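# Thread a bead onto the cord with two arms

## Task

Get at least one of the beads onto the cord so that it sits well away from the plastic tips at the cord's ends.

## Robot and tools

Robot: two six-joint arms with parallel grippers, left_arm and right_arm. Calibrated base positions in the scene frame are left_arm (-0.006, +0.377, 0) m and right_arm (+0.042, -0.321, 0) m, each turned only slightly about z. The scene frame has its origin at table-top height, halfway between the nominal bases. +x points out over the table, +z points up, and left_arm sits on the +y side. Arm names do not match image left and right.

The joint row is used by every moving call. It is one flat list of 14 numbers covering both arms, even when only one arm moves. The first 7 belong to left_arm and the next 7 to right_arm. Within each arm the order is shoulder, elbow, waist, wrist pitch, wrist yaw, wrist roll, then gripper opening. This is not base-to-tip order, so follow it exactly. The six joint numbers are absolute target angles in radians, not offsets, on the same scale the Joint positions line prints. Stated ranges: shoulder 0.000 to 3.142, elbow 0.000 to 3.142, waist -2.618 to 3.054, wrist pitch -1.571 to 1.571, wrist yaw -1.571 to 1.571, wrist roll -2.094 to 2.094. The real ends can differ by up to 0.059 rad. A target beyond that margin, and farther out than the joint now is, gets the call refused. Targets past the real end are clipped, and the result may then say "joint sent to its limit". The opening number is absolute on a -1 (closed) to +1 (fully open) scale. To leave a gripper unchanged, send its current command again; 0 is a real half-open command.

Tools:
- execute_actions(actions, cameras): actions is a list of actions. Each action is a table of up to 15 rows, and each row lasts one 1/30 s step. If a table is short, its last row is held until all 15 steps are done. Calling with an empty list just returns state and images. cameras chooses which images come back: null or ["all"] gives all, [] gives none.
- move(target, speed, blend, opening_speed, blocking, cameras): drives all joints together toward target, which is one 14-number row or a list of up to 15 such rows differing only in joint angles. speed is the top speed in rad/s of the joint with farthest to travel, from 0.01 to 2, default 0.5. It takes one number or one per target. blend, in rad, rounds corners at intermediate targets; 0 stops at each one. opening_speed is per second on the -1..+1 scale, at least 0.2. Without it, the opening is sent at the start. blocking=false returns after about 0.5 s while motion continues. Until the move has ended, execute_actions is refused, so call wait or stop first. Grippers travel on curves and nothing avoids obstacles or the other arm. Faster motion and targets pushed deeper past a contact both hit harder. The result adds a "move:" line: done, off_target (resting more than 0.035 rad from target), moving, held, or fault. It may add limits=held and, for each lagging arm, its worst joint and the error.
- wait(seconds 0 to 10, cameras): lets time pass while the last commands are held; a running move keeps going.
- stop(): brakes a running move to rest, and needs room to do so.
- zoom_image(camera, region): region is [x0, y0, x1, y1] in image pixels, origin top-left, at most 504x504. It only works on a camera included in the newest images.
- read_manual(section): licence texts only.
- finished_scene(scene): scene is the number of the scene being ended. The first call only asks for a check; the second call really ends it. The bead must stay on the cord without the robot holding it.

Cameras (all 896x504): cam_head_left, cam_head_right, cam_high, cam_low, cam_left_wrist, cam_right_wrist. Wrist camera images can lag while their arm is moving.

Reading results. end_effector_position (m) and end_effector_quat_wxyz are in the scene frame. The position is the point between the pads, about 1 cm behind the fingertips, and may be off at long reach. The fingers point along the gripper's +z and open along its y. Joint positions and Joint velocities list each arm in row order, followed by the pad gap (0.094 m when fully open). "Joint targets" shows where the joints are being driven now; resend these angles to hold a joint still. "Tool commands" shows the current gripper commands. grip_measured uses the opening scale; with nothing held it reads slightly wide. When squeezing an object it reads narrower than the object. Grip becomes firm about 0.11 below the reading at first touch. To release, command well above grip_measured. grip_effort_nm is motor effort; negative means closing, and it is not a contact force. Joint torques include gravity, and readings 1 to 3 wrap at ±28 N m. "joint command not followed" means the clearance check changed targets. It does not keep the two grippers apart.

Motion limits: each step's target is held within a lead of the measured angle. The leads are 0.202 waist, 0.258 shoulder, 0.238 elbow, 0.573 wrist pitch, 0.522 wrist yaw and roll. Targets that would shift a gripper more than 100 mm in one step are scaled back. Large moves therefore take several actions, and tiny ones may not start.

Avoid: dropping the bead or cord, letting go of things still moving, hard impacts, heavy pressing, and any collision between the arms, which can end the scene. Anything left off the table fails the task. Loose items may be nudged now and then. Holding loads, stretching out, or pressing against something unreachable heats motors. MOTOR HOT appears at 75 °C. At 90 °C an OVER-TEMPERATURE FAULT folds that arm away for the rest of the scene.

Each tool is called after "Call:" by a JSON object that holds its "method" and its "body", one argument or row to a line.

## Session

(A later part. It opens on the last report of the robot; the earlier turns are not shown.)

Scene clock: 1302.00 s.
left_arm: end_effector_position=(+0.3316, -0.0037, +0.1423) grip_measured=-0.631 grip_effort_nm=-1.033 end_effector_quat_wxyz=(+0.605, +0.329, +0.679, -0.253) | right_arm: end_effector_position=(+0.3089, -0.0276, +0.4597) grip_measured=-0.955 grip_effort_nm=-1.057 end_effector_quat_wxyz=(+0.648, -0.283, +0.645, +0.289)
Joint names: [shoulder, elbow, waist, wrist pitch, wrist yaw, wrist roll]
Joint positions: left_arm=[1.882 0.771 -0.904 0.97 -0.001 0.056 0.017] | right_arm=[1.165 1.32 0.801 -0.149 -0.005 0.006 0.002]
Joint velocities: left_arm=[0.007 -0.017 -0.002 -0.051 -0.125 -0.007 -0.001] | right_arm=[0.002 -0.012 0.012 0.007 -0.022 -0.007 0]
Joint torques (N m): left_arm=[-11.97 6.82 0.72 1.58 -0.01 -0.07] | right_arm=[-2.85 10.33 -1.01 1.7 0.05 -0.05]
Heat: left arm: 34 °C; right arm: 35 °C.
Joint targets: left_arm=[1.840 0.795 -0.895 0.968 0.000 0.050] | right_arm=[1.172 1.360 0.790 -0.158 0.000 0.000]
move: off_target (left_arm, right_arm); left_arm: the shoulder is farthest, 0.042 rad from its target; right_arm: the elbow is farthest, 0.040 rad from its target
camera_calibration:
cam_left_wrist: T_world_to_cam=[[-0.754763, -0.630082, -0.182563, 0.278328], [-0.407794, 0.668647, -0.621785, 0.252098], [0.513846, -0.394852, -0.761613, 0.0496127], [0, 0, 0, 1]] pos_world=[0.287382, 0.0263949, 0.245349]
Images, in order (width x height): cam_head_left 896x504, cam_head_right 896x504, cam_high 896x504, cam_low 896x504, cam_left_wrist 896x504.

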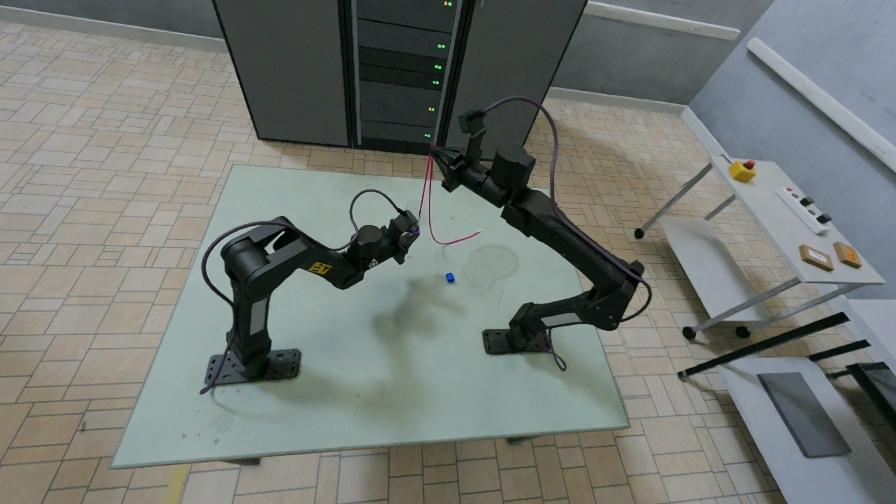

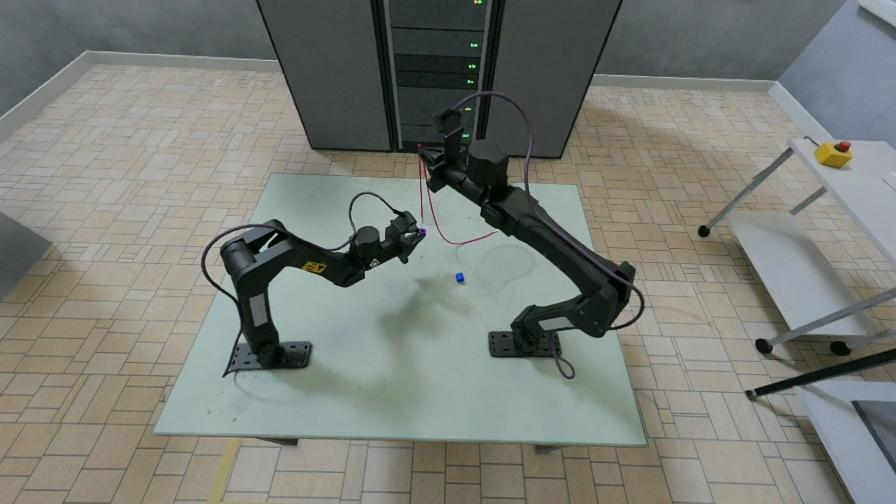

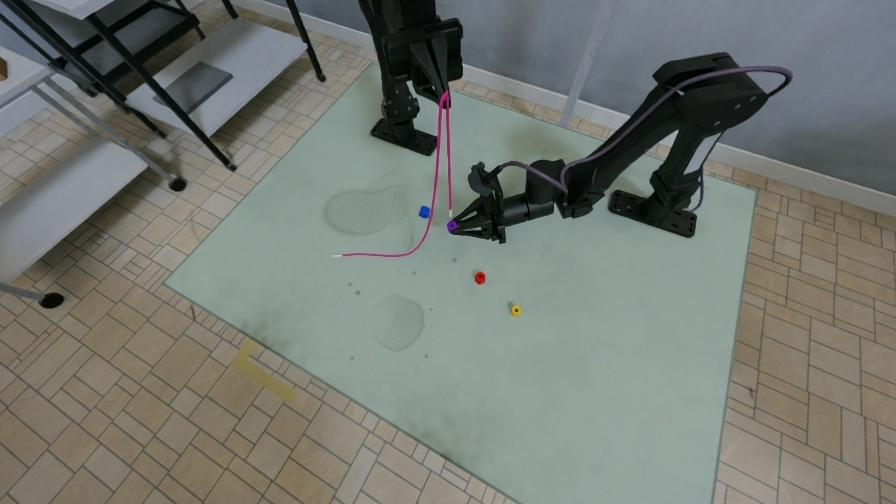

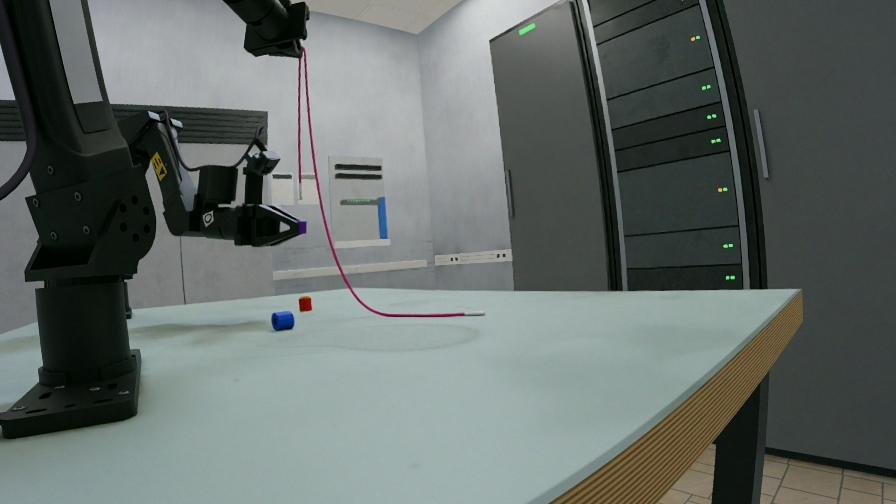

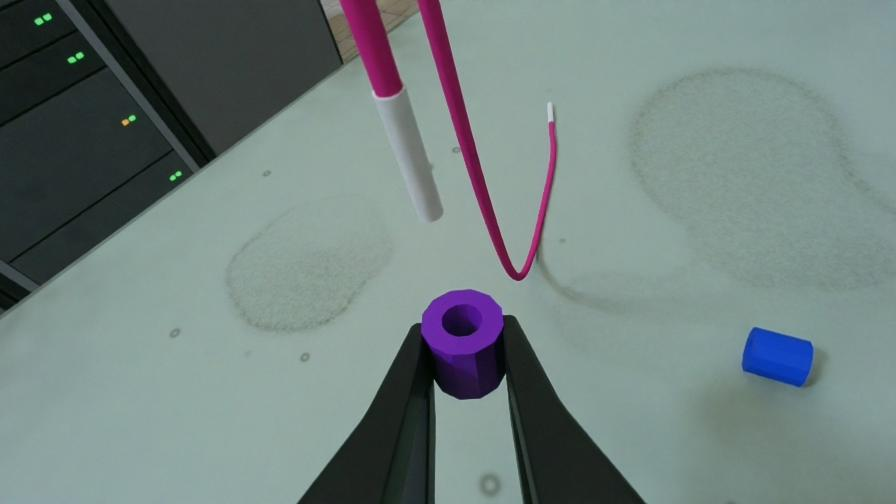

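Call:
{"method": "move", "body": {
  "target": [1.778,0.838,-0.895,0.863,0,0.0,-0.66,1.172,1.36,0.79,-0.158,0,0,-0.96],
  "speed": 0.1,
  "cameras": ["cam_high","cam_low","cam_left_wrist","cam_head_right","cam_head_left"]
}}

Call:
{"method": "zoom_image", "body": {
  "camera": "cam_left_wrist",
  "region": [380, 220, 540, 400]
}}

Call:
{"method": "zoom_image", "body": {
  "camera": "cam_low",
  "region": [280, 170, 330, 240]
}}

Call:
{"method": "zoom_image", "body": {
  "camera": "cam_head_right",
  "region": [400, 200, 450, 250]
}}

Call:
{"method": "zoom_image", "body": {
  "camera": "cam_high",
  "region": [425, 190, 475, 240]
}}

Scene clock: 1367.87 s.
left_arm: end_effector_position=(+0.3337, -0.0061, +0.1631) grip_measured=-0.631 grip_effort_nm=-1.028 end_effector_quat_wxyz=(+0.597, +0.313, +0.689, -0.267) | right_arm: end_effector_position=(+0.3089, -0.0276, +0.4596) grip_measured=-0.955 grip_effort_nm=-1.053 end_effector_quat_wxyz=(+0.648, -0.283, +0.646, +0.289)
Joint names: [shoulder, elbow, waist, wrist pitch, wrist yaw, wrist roll]
Joint positions: left_arm=[1.821 0.812 -0.904 0.865 -0.001 0.006 0.017] | right_arm=[1.165 1.32 0.801 -0.149 -0.005 0.006 0.002]
Joint velocities: left_arm=[0.002 -0.012 -0.002 0.051 0.066 -0.022 0] | right_arm=[-0.027 0.012 -0.012 -0.007 -0.007 -0.066 0]
Joint torques (N m): left_arm=[-11.93 7.41 0.72 1.58 -0.01 -0.06] | right_arm=[-2.89 10.32 -0.96 1.71 0.03 -0.03]
Heat: left arm: 34 °C; right arm: 33 °C.
Joint targets: left_arm=[1.778 0.838 -0.895 0.863 0.000 0.000] | right_arm=[1.172 1.360 0.790 -0.158 0.000 0.000]
move: off_target (left_arm, right_arm); left_arm: the shoulder is farthest, 0.043 rad from its target; right_arm: the elbow is farthest, 0.040 rad from its target
camera_calibration:
cam_left_wrist: T_world_to_cam=[[-0.756547, -0.640138, -0.13364, 0.274765], [-0.437296, 0.647181, -0.624443, 0.277562], [0.486219, -0.41398, -0.769553, 0.0738754], [0, 0, 0, 1]] pos_world=[0.293329, 0.0268377, 0.266892]
Images, in order (width x height): cam_head_left 896x504, cam_head_right 896x504, cam_high 896x504, cam_low 896x504, cam_left_wrist 896x504.

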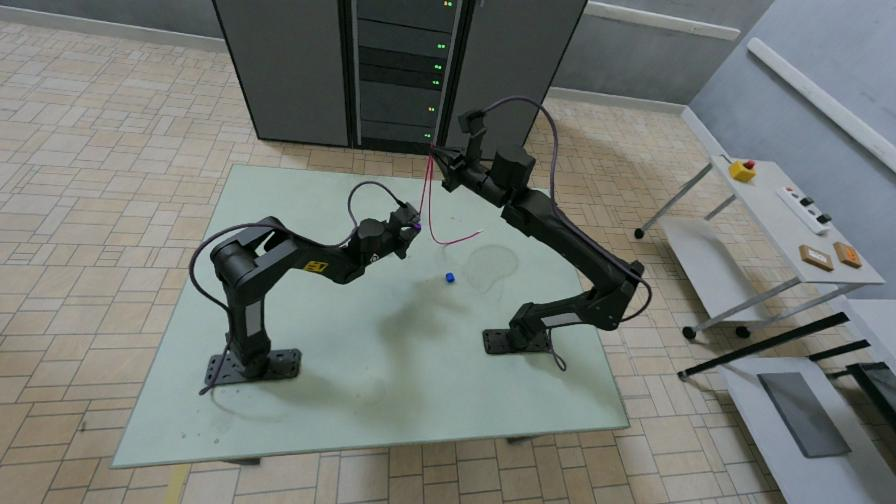

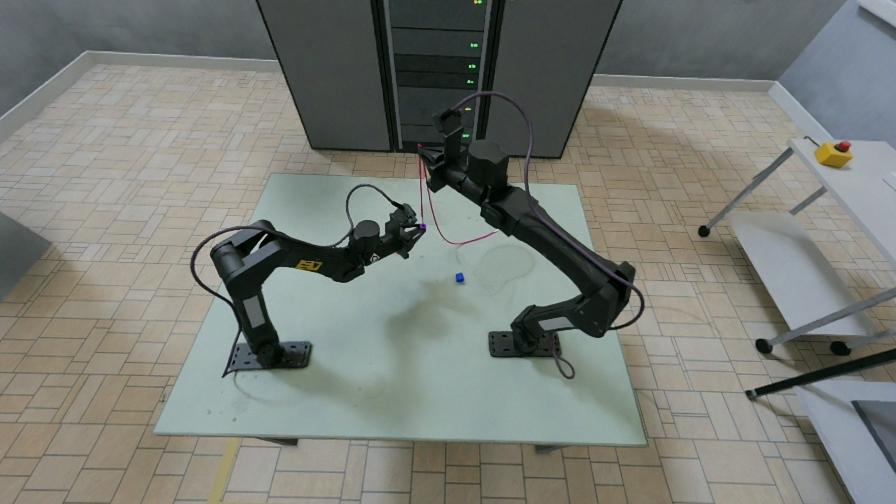

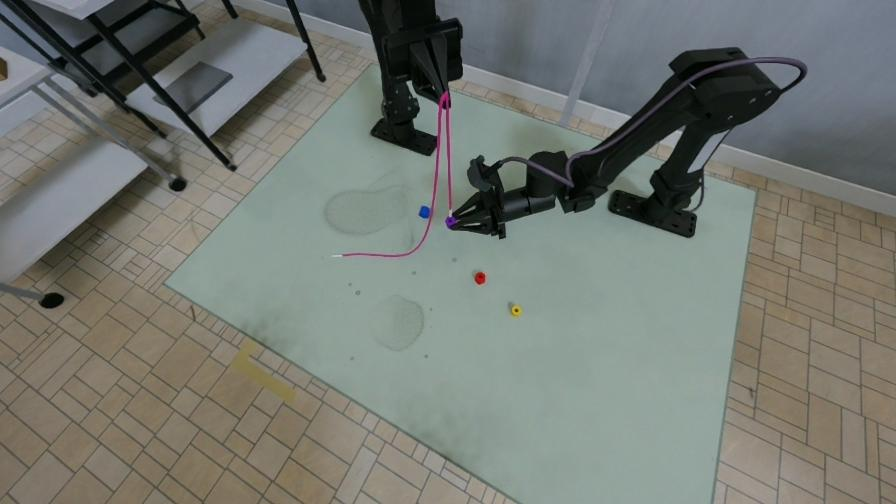

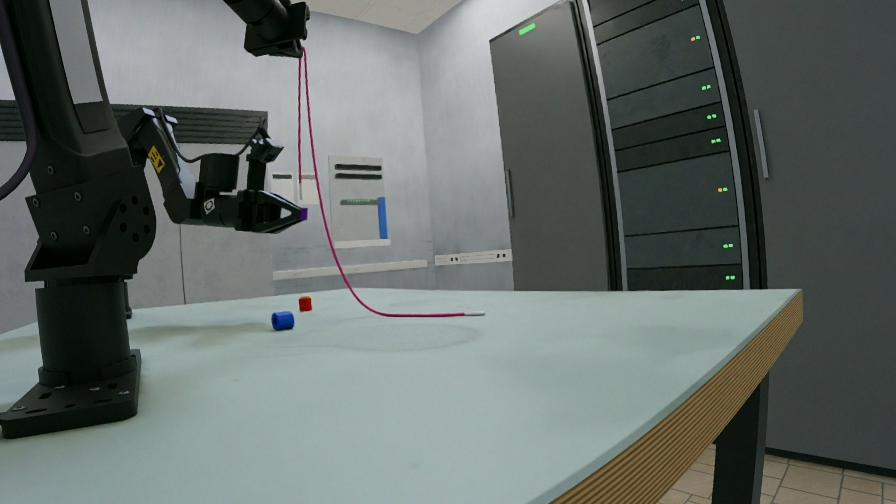

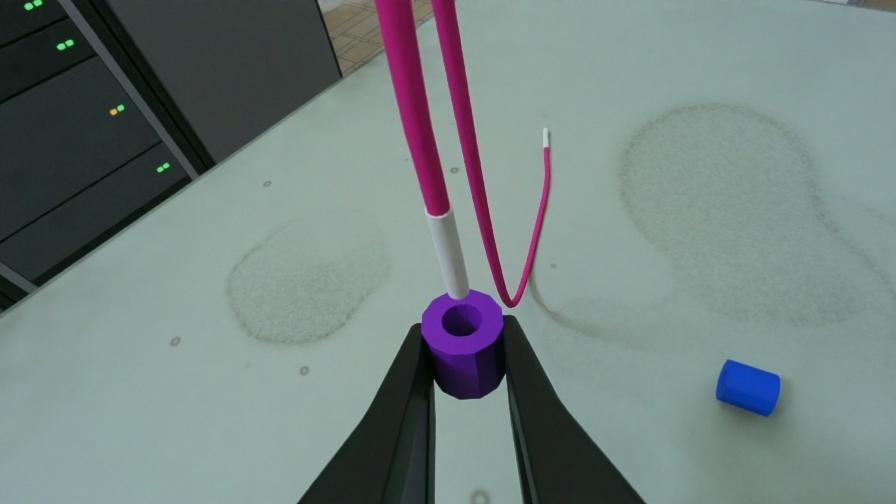

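Scaled by 2.800 from the camera's 896x504 image, which has a finer 1280x720 frame.

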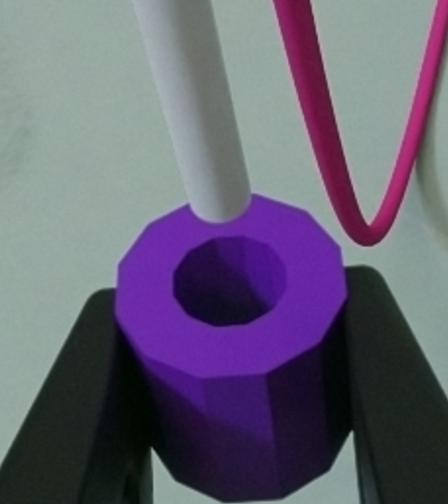

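Scaled by 7.200 from the camera's 896x504 image, which has a finer 1280x720 frame.

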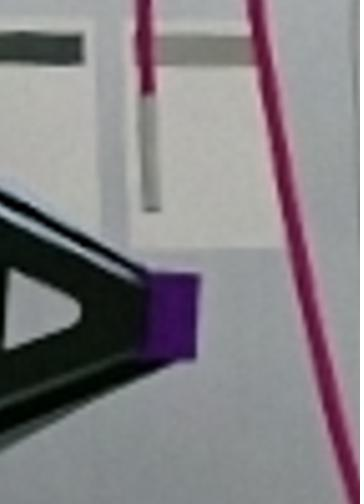

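Scaled by 10.080 from the camera's 896x504 image, which has a finer 1280x720 frame.

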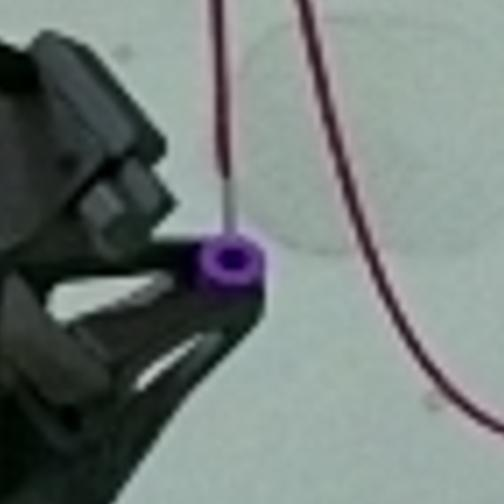

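Scaled by 10.080 from the camera's 896x504 image, which has a finer 1280x720 frame.

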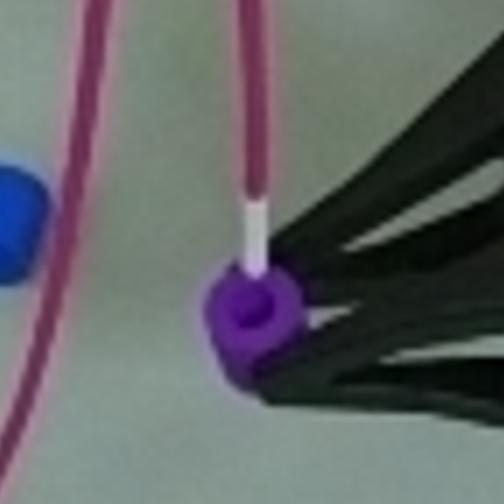

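Call:
{"method": "move", "body": {
  "target": [1.748,0.841,-0.897,0.829,0,0.0,-0.66,1.172,1.36,0.79,-0.158,0,0,-0.96],
  "speed": 0.1,
  "cameras": ["cam_high","cam_low","cam_left_wrist","cam_head_right"]
}}

Call:
{"method": "zoom_image", "body": {
  "camera": "cam_left_wrist",
  "region": [380, 220, 540, 400]
}}

Call:
{"method": "zoom_image", "body": {
  "camera": "cam_low",
  "region": [280, 170, 330, 240]
}}

Call:
{"method": "zoom_image", "body": {
  "camera": "cam_head_right",
  "region": [400, 200, 450, 250]
}}

Call:
{"method": "zoom_image", "body": {
  "camera": "cam_high",
  "region": [425, 190, 475, 240]
}}

Scene clock: 1390.90 s.
left_arm: end_effector_position=(+0.3319, -0.0040, +0.1697) grip_measured=-0.631 grip_effort_nm=-1.028 end_effector_quat_wxyz=(+0.596, +0.313, +0.690, -0.266) | right_arm: end_effector_position=(+0.3089, -0.0276, +0.4596) grip_measured=-0.955 grip_effort_nm=-1.057 end_effector_quat_wxyz=(+0.648, -0.283, +0.646, +0.289)
Joint names: [shoulder, elbow, waist, wrist pitch, wrist yaw, wrist roll]
Joint positions: left_arm=[1.79 0.812 -0.904 0.831 -0.001 0.006 0.017] | right_arm=[1.165 1.32 0.801 -0.149 -0.005 0.006 0.002]
Joint velocities: left_arm=[0.007 -0.017 -0.002 0.022 -0.066 -0.037 0] | right_arm=[0.007 0.007 -0.022 -0.022 -0.007 0.081 0]
Joint torques (N m): left_arm=[-11.74 7.75 0.55 1.55 -0.01 -0.07] | right_arm=[-2.8 10.26 -0.95 1.71 0.03 -0.04]
Heat: left arm: 34 °C; right arm: 33 °C.
Joint targets: left_arm=[1.748 0.841 -0.897 0.829 0.000 0.000] | right_arm=[1.172 1.360 0.790 -0.158 0.000 0.000]
move: off_target (left_arm, right_arm); left_arm: the shoulder is farthest, 0.042 rad from its target; right_arm: the elbow is farthest, 0.040 rad from its target
camera_calibration:
cam_left_wrist: T_world_to_cam=[[-0.756852, -0.63987, -0.133194, 0.275623], [-0.438924, 0.648605, -0.621818, 0.279725], [0.484273, -0.412162, -0.771753, 0.0817147], [0, 0, 0, 1]] pos_world=[0.291812, 0.0286116, 0.273713]
Images, in order (width x height): cam_head_right 896x504, cam_high 896x504, cam_low 896x504, cam_left_wrist 896x504.

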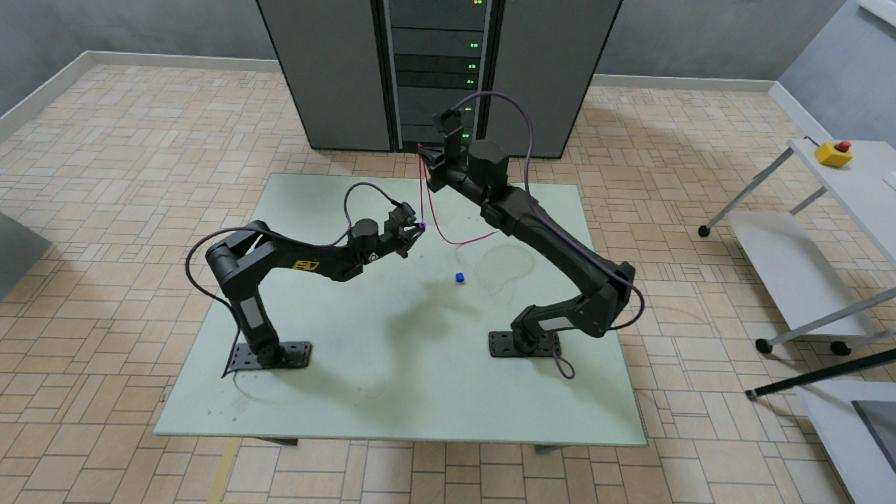

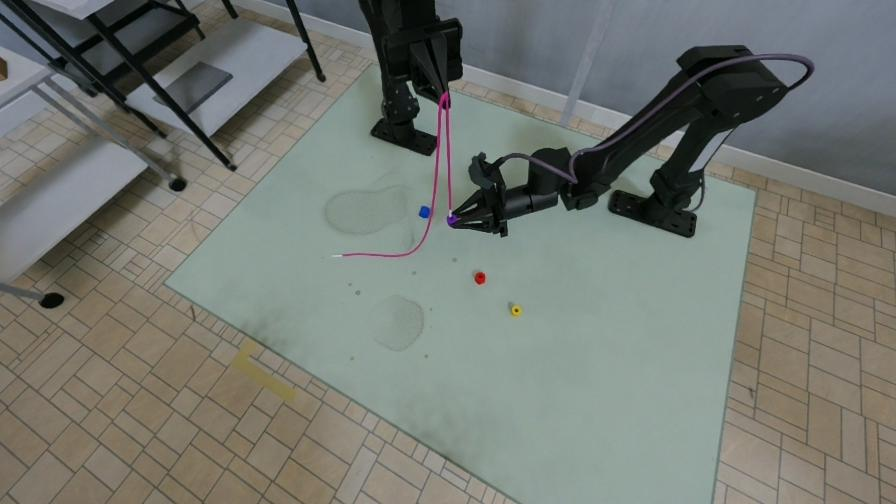

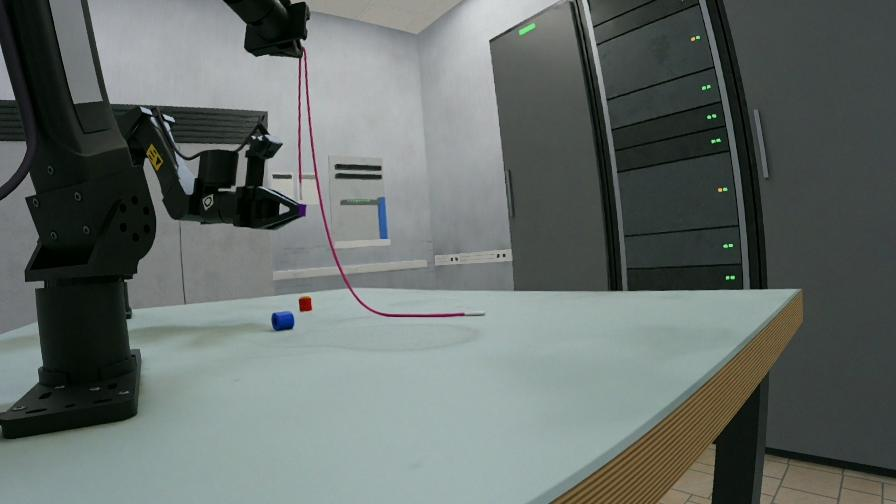

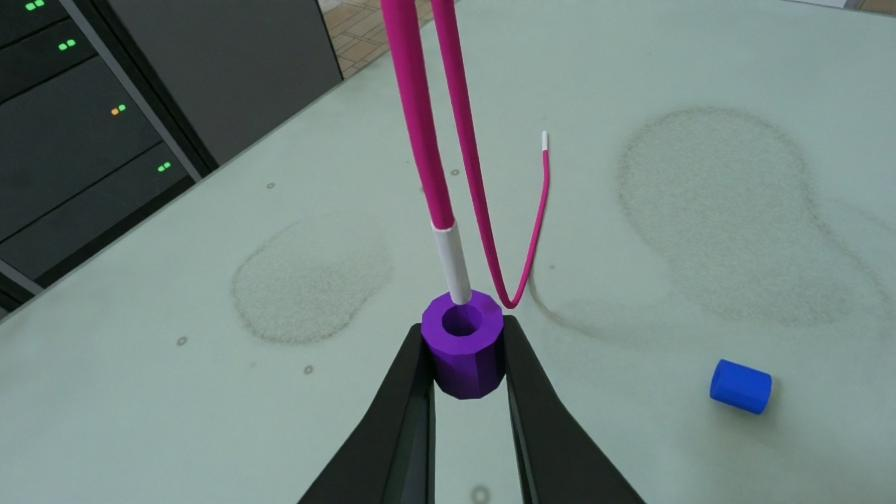

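Scaled by 2.800 from the camera's 896x504 image, which has a finer 1280x720 frame.

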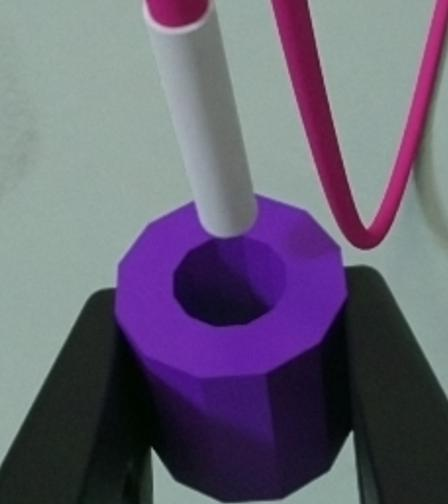

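Scaled by 7.200 from the camera's 896x504 image, which has a finer 1280x720 frame.

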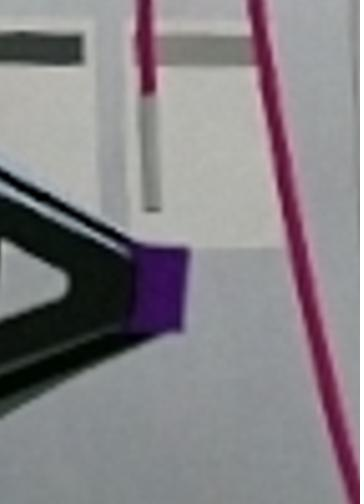

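Scaled by 10.080 from the camera's 896x504 image, which has a finer 1280x720 frame.

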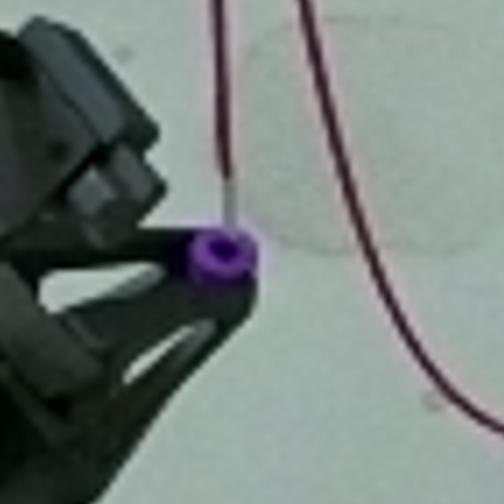

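Scaled by 10.080 from the camera's 896x504 image, which has a finer 1280x720 frame.

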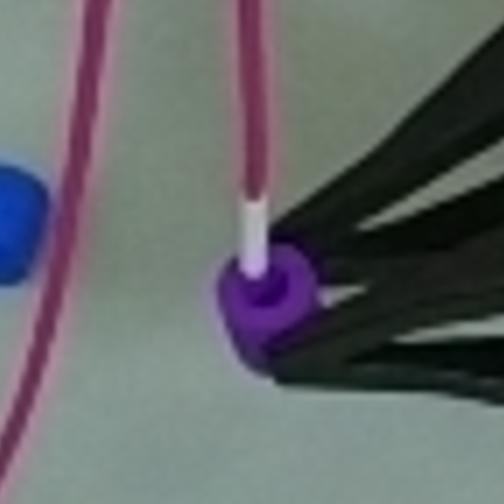

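Call:
{"method": "move", "body": {
  "target": [1.736,0.850,-0.897,0.812,0,0.0,-0.66,1.172,1.36,0.79,-0.158,0,0,-0.96],
  "speed": 0.1,
  "cameras": ["cam_high","cam_low","cam_left_wrist","cam_head_right"]
}}

Call:
{"method": "zoom_image", "body": {
  "camera": "cam_left_wrist",
  "region": [380, 220, 540, 400]
}}

Call:
{"method": "zoom_image", "body": {
  "camera": "cam_low",
  "region": [280, 170, 330, 240]
}}

Call:
{"method": "zoom_image", "body": {
  "camera": "cam_high",
  "region": [425, 190, 475, 240]
}}

Scene clock: 1409.27 s.
left_arm: end_effector_position=(+0.3325, -0.0047, +0.1760) grip_measured=-0.631 grip_effort_nm=-1.023 end_effector_quat_wxyz=(+0.598, +0.312, +0.688, -0.267) | right_arm: end_effector_position=(+0.3089, -0.0276, +0.4596) grip_measured=-0.955 grip_effort_nm=-1.053 end_effector_quat_wxyz=(+0.648, -0.283, +0.646, +0.289)
Joint names: [shoulder, elbow, waist, wrist pitch, wrist yaw, wrist roll]
Joint positions: left_arm=[1.779 0.822 -0.904 0.814 -0.001 0.006 0.017] | right_arm=[1.165 1.32 0.801 -0.149 -0.005 0.006 0.002]
Joint velocities: left_arm=[-0.017 -0.007 -0.002 -0.037 -0.022 0.022 -0.001] | right_arm=[0.017 -0.017 -0.007 -0.022 0.037 -0.022 0]
Joint torques (N m): left_arm=[-11.74 7.68 0.57 1.58 0 -0.07] | right_arm=[-2.91 10.25 -0.98 1.72 0.02 -0.05]
Heat: left arm: 33 °C; right arm: 32 °C.
Joint targets: left_arm=[1.736 0.850 -0.897 0.812 0.000 0.000] | right_arm=[1.172 1.360 0.790 -0.158 0.000 0.000]
move: off_target (left_arm, right_arm); left_arm: the shoulder is farthest, 0.043 rad from its target; right_arm: the elbow is farthest, 0.040 rad from its target
camera_calibration:
cam_left_wrist: T_world_to_cam=[[-0.756347, -0.640442, -0.133313, 0.276334], [-0.436561, 0.645928, -0.626252, 0.284354], [0.487189, -0.415465, -0.768138, 0.0843768], [0, 0, 0, 1]] pos_world=[0.292035, 0.0283591, 0.279729]
Images, in order (width x height): cam_head_right 896x504, cam_high 896x504, cam_low 896x504, cam_left_wrist 896x504.

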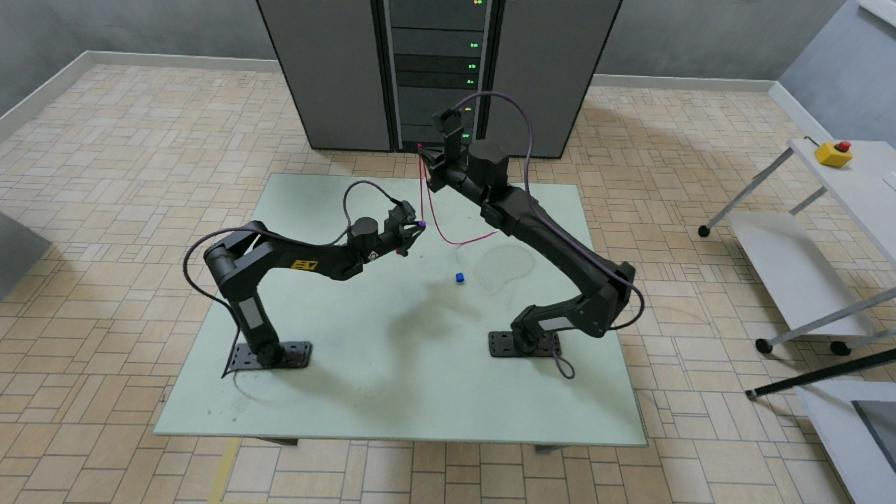

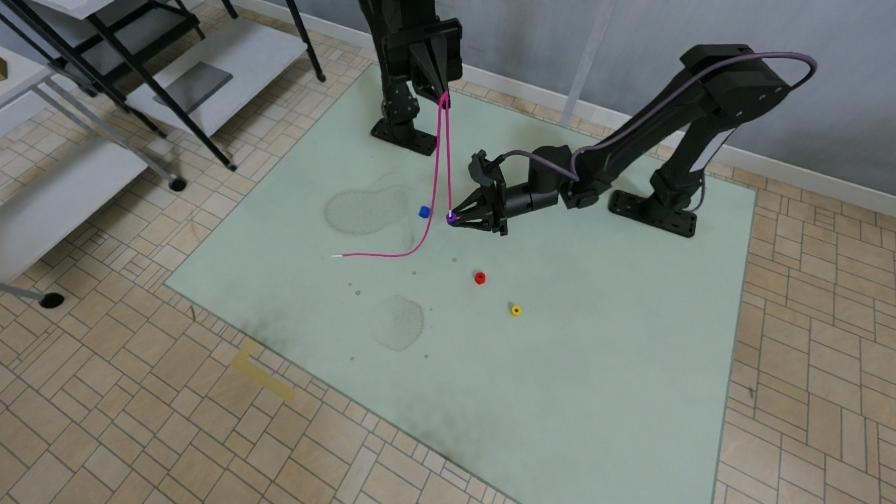

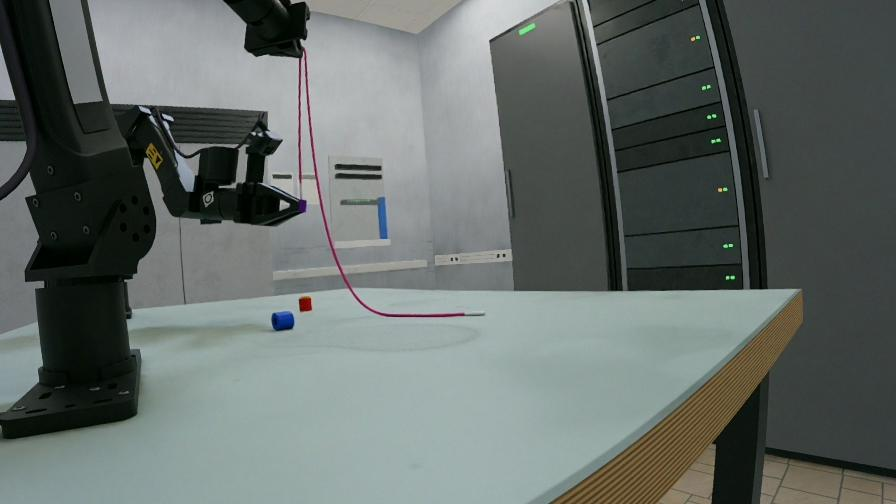

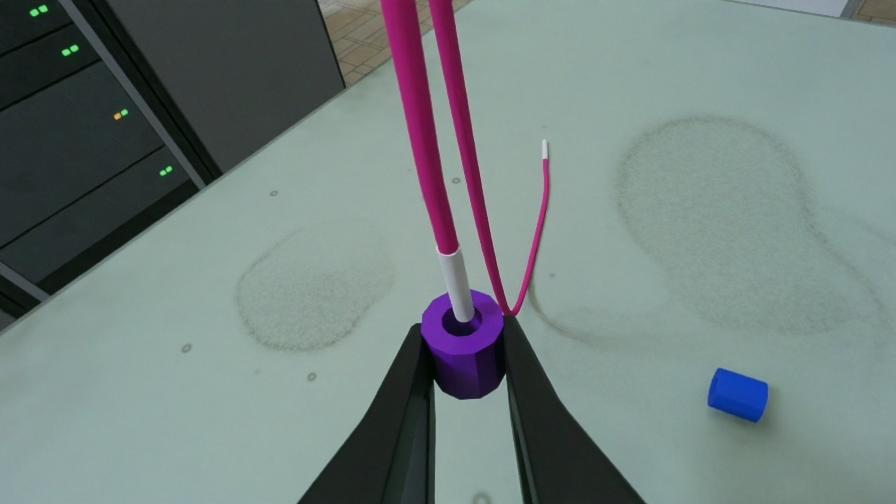

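Scaled by 2.800 from the camera's 896x504 image, which has a finer 1280x720 frame.

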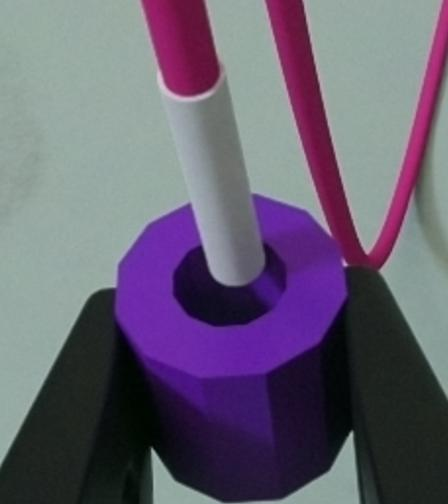

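Scaled by 7.200 from the camera's 896x504 image, which has a finer 1280x720 frame.

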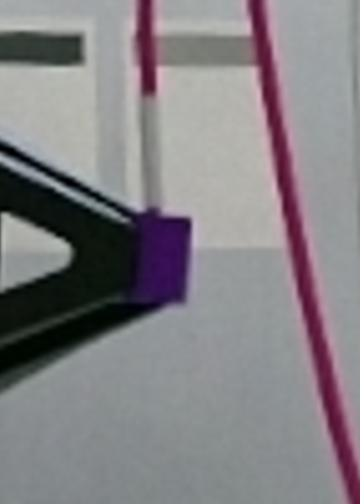

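Scaled by 10.080 from the camera's 896x504 image, which has a finer 1280x720 frame.

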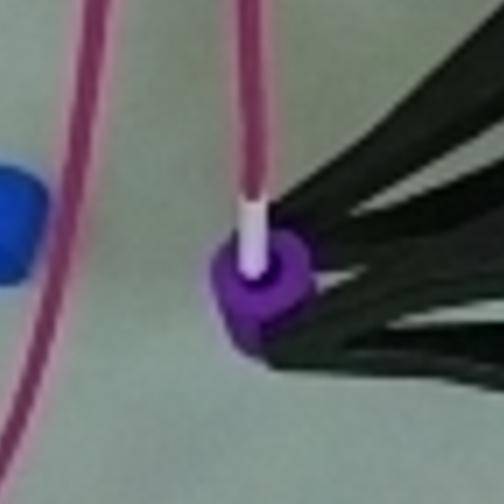

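Call:
{"method": "move", "body": {
  "target": [1.724,0.860,-0.897,0.790,0,0,-0.66,1.172,1.36,0.79,-0.158,0,0,-0.96],
  "speed": 0.1,
  "cameras": ["cam_left_wrist","cam_low"]
}}

Call:
{"method": "zoom_image", "body": {
  "camera": "cam_left_wrist",
  "region": [380, 220, 540, 400]
}}

Call:
{"method": "zoom_image", "body": {
  "camera": "cam_low",
  "region": [280, 170, 330, 240]
}}

Scene clock: 1446.63 s.
left_arm: end_effector_position=(+0.3328, -0.0051, +0.1809) grip_measured=-0.631 grip_effort_nm=-1.033 end_effector_quat_wxyz=(+0.598, +0.312, +0.688, -0.267) | right_arm: end_effector_position=(+0.3089, -0.0276, +0.4596) grip_measured=-0.955 grip_effort_nm=-1.057 end_effector_quat_wxyz=(+0.648, -0.283, +0.646, +0.289)
Joint names: [shoulder, elbow, waist, wrist pitch, wrist yaw, wrist roll]
Joint positions: left_arm=[1.766 0.832 -0.904 0.792 -0.001 0.006 0.017] | right_arm=[1.165 1.32 0.801 -0.149 -0.005 0.006 0.002]
Joint velocities: left_arm=[-0.002 -0.007 -0.012 -0.037 -0.037 -0.11 0] | right_arm=[0.007 0.022 0.002 0.022 -0.037 0.051 0.001]
Joint torques (N m): left_arm=[-11.67 7.72 0.55 1.57 -0.01 -0.07] | right_arm=[-2.85 10.33 -0.95 1.71 0.03 -0.05]
Heat: left arm: 34 °C; right arm: 32 °C.
Joint targets: left_arm=[1.724 0.860 -0.897 0.790 0.000 0.000] | right_arm=[1.172 1.360 0.790 -0.158 0.000 0.000]
move: off_target (left_arm, right_arm); left_arm: the shoulder is farthest, 0.042 rad from its target; right_arm: the elbow is farthest, 0.040 rad from its target
camera_calibration:
cam_left_wrist: T_world_to_cam=[[-0.756347, -0.640442, -0.133313, 0.276996], [-0.436561, 0.645928, -0.626252, 0.287775], [0.487189, -0.415465, -0.768138, 0.087846], [0, 0, 0, 1]] pos_world=[0.292339, 0.0280145, 0.284625]
Images, in order (width x height): cam_low 896x504, cam_left_wrist 896x504.

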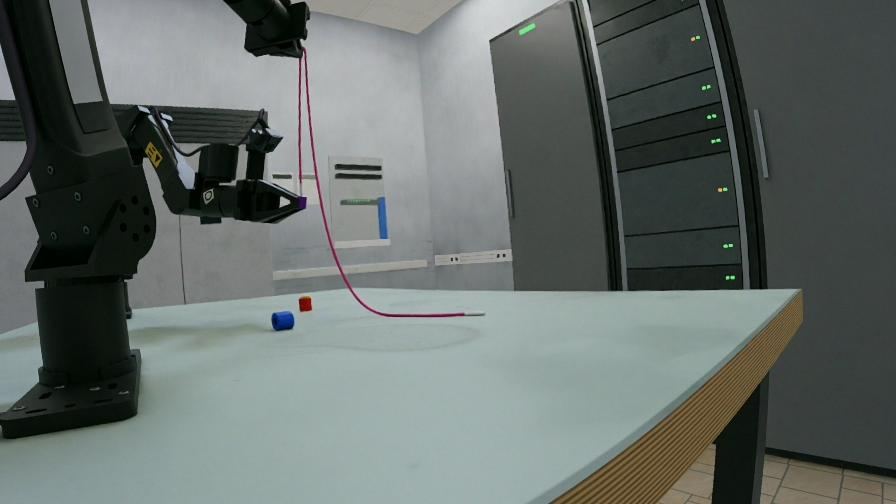

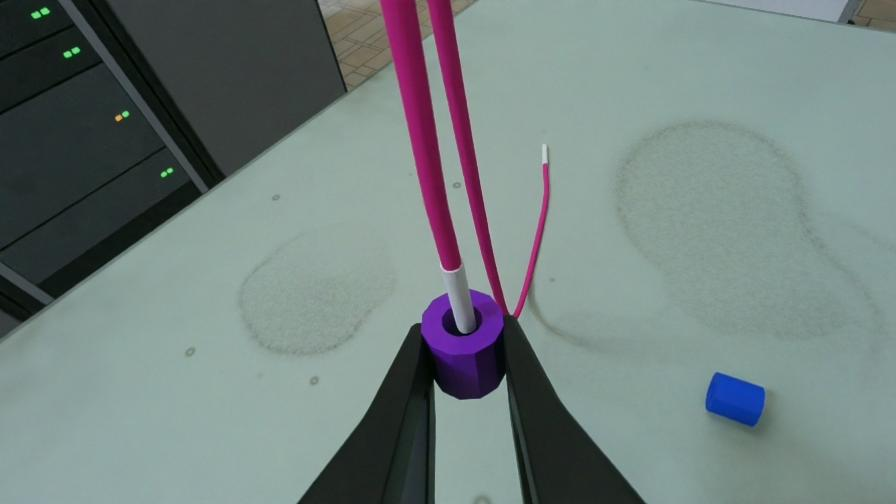

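Scaled by 2.800 from the camera's 896x504 image, which has a finer 1280x720 frame.

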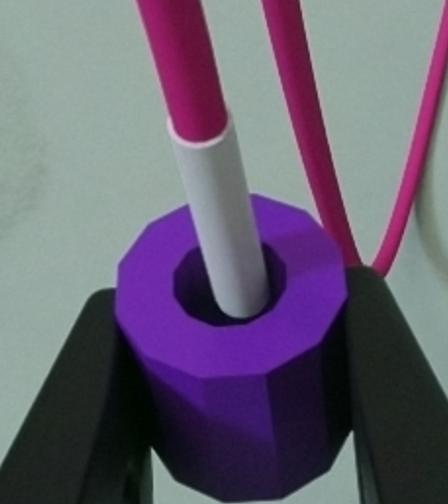

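Scaled by 7.200 from the camera's 896x504 image, which has a finer 1280x720 frame.

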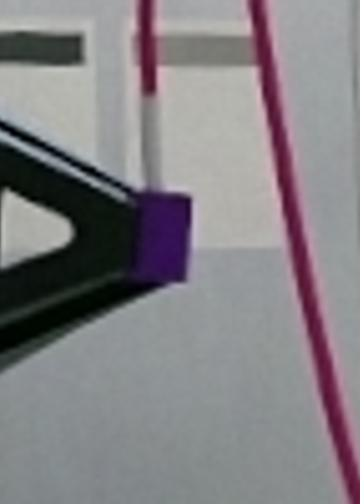

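Call:
{"method": "move", "body": {
  "target": [1.708,0.874,-0.897,0.760,0,0,-0.66,1.172,1.36,0.79,-0.158,0,0,-0.96],
  "speed": 0.1,
  "cameras": ["cam_left_wrist","cam_low"]
}}

Call:
{"method": "zoom_image", "body": {
  "camera": "cam_left_wrist",
  "region": [380, 220, 540, 400]
}}

Call:
{"method": "zoom_image", "body": {
  "camera": "cam_low",
  "region": [280, 170, 330, 240]
}}

Scene clock: 1472.27 s.
left_arm: end_effector_position=(+0.3331, -0.0055, +0.1876) grip_measured=-0.631 grip_effort_nm=-1.038 end_effector_quat_wxyz=(+0.598, +0.312, +0.688, -0.267) | right_arm: end_effector_position=(+0.3089, -0.0276, +0.4596) grip_measured=-0.955 grip_effort_nm=-1.057 end_effector_quat_wxyz=(+0.648, -0.283, +0.646, +0.289)
Joint names: [shoulder, elbow, waist, wrist pitch, wrist yaw, wrist roll]
Joint positions: left_arm=[1.75 0.846 -0.904 0.762 -0.001 0.006 0.017] | right_arm=[1.165 1.32 0.801 -0.149 -0.005 0.006 0.002]
Joint velocities: left_arm=[-0.007 -0.007 0.027 -0.022 0.022 -0.022 0] | right_arm=[-0.007 -0.002 -0.002 -0.007 -0.051 0.051 0]
Joint torques (N m): left_arm=[-11.59 7.86 0.57 1.57 -0.01 -0.06] | right_arm=[-2.84 10.29 -0.98 1.7 0.03 -0.04]
Heat: left arm: 34 °C; right arm: 32 °C.
Joint targets: left_arm=[1.708 0.874 -0.897 0.760 0.000 0.000] | right_arm=[1.172 1.360 0.790 -0.158 0.000 0.000]
move: off_target (left_arm, right_arm); left_arm: the shoulder is farthest, 0.042 rad from its target; right_arm: the elbow is farthest, 0.040 rad from its target
camera_calibration:
cam_left_wrist: T_world_to_cam=[[-0.756347, -0.640442, -0.133313, 0.277903], [-0.436561, 0.645928, -0.626252, 0.292386], [0.487189, -0.415465, -0.768138, 0.0926806], [0, 0, 0, 1]] pos_world=[0.292682, 0.0276255, 0.291347]
Images, in order (width x height): cam_low 896x504, cam_left_wrist 896x504.

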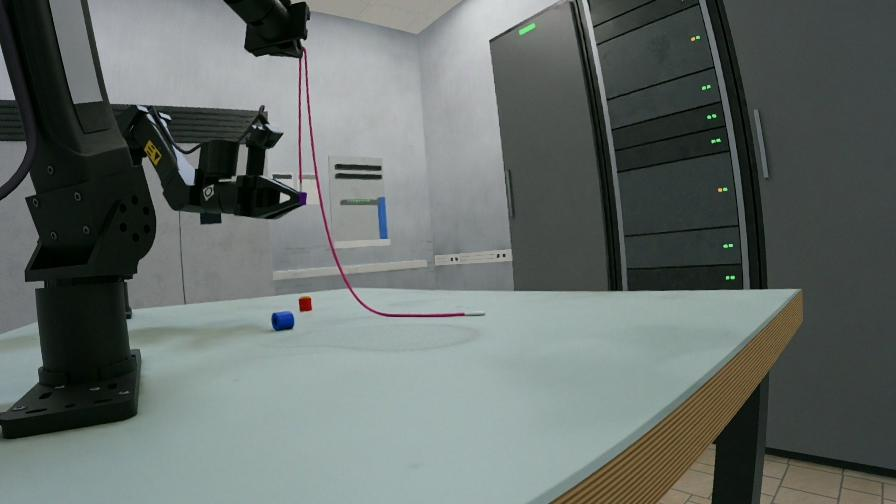

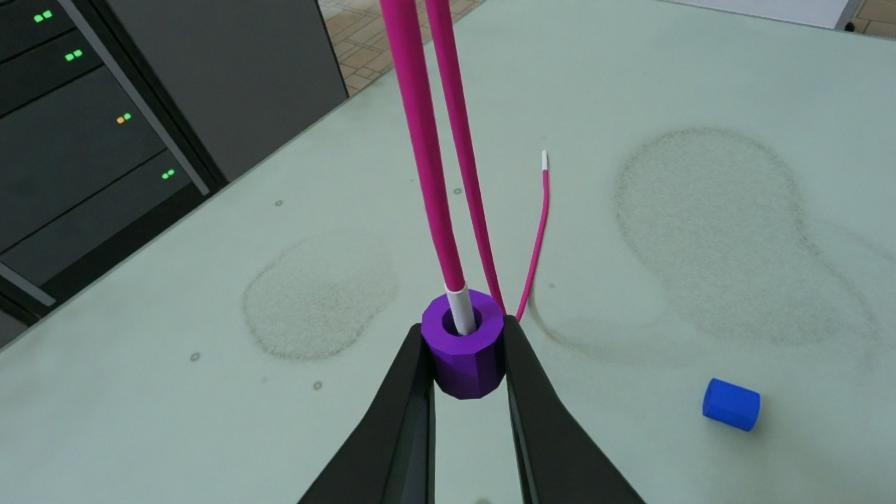

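Scaled by 2.800 from the camera's 896x504 image, which has a finer 1280x720 frame.

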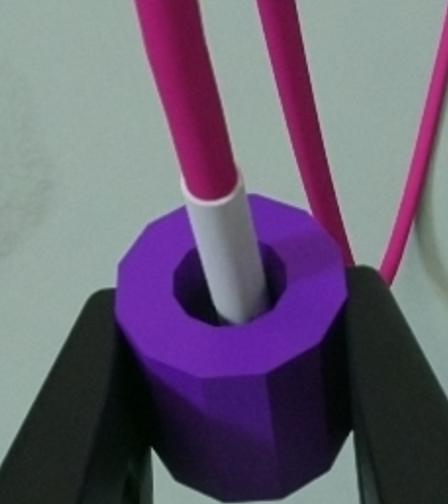

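Scaled by 7.200 from the camera's 896x504 image, which has a finer 1280x720 frame.

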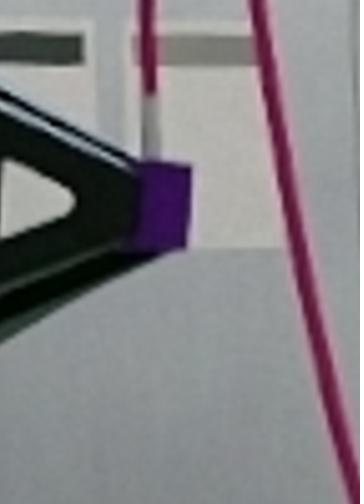

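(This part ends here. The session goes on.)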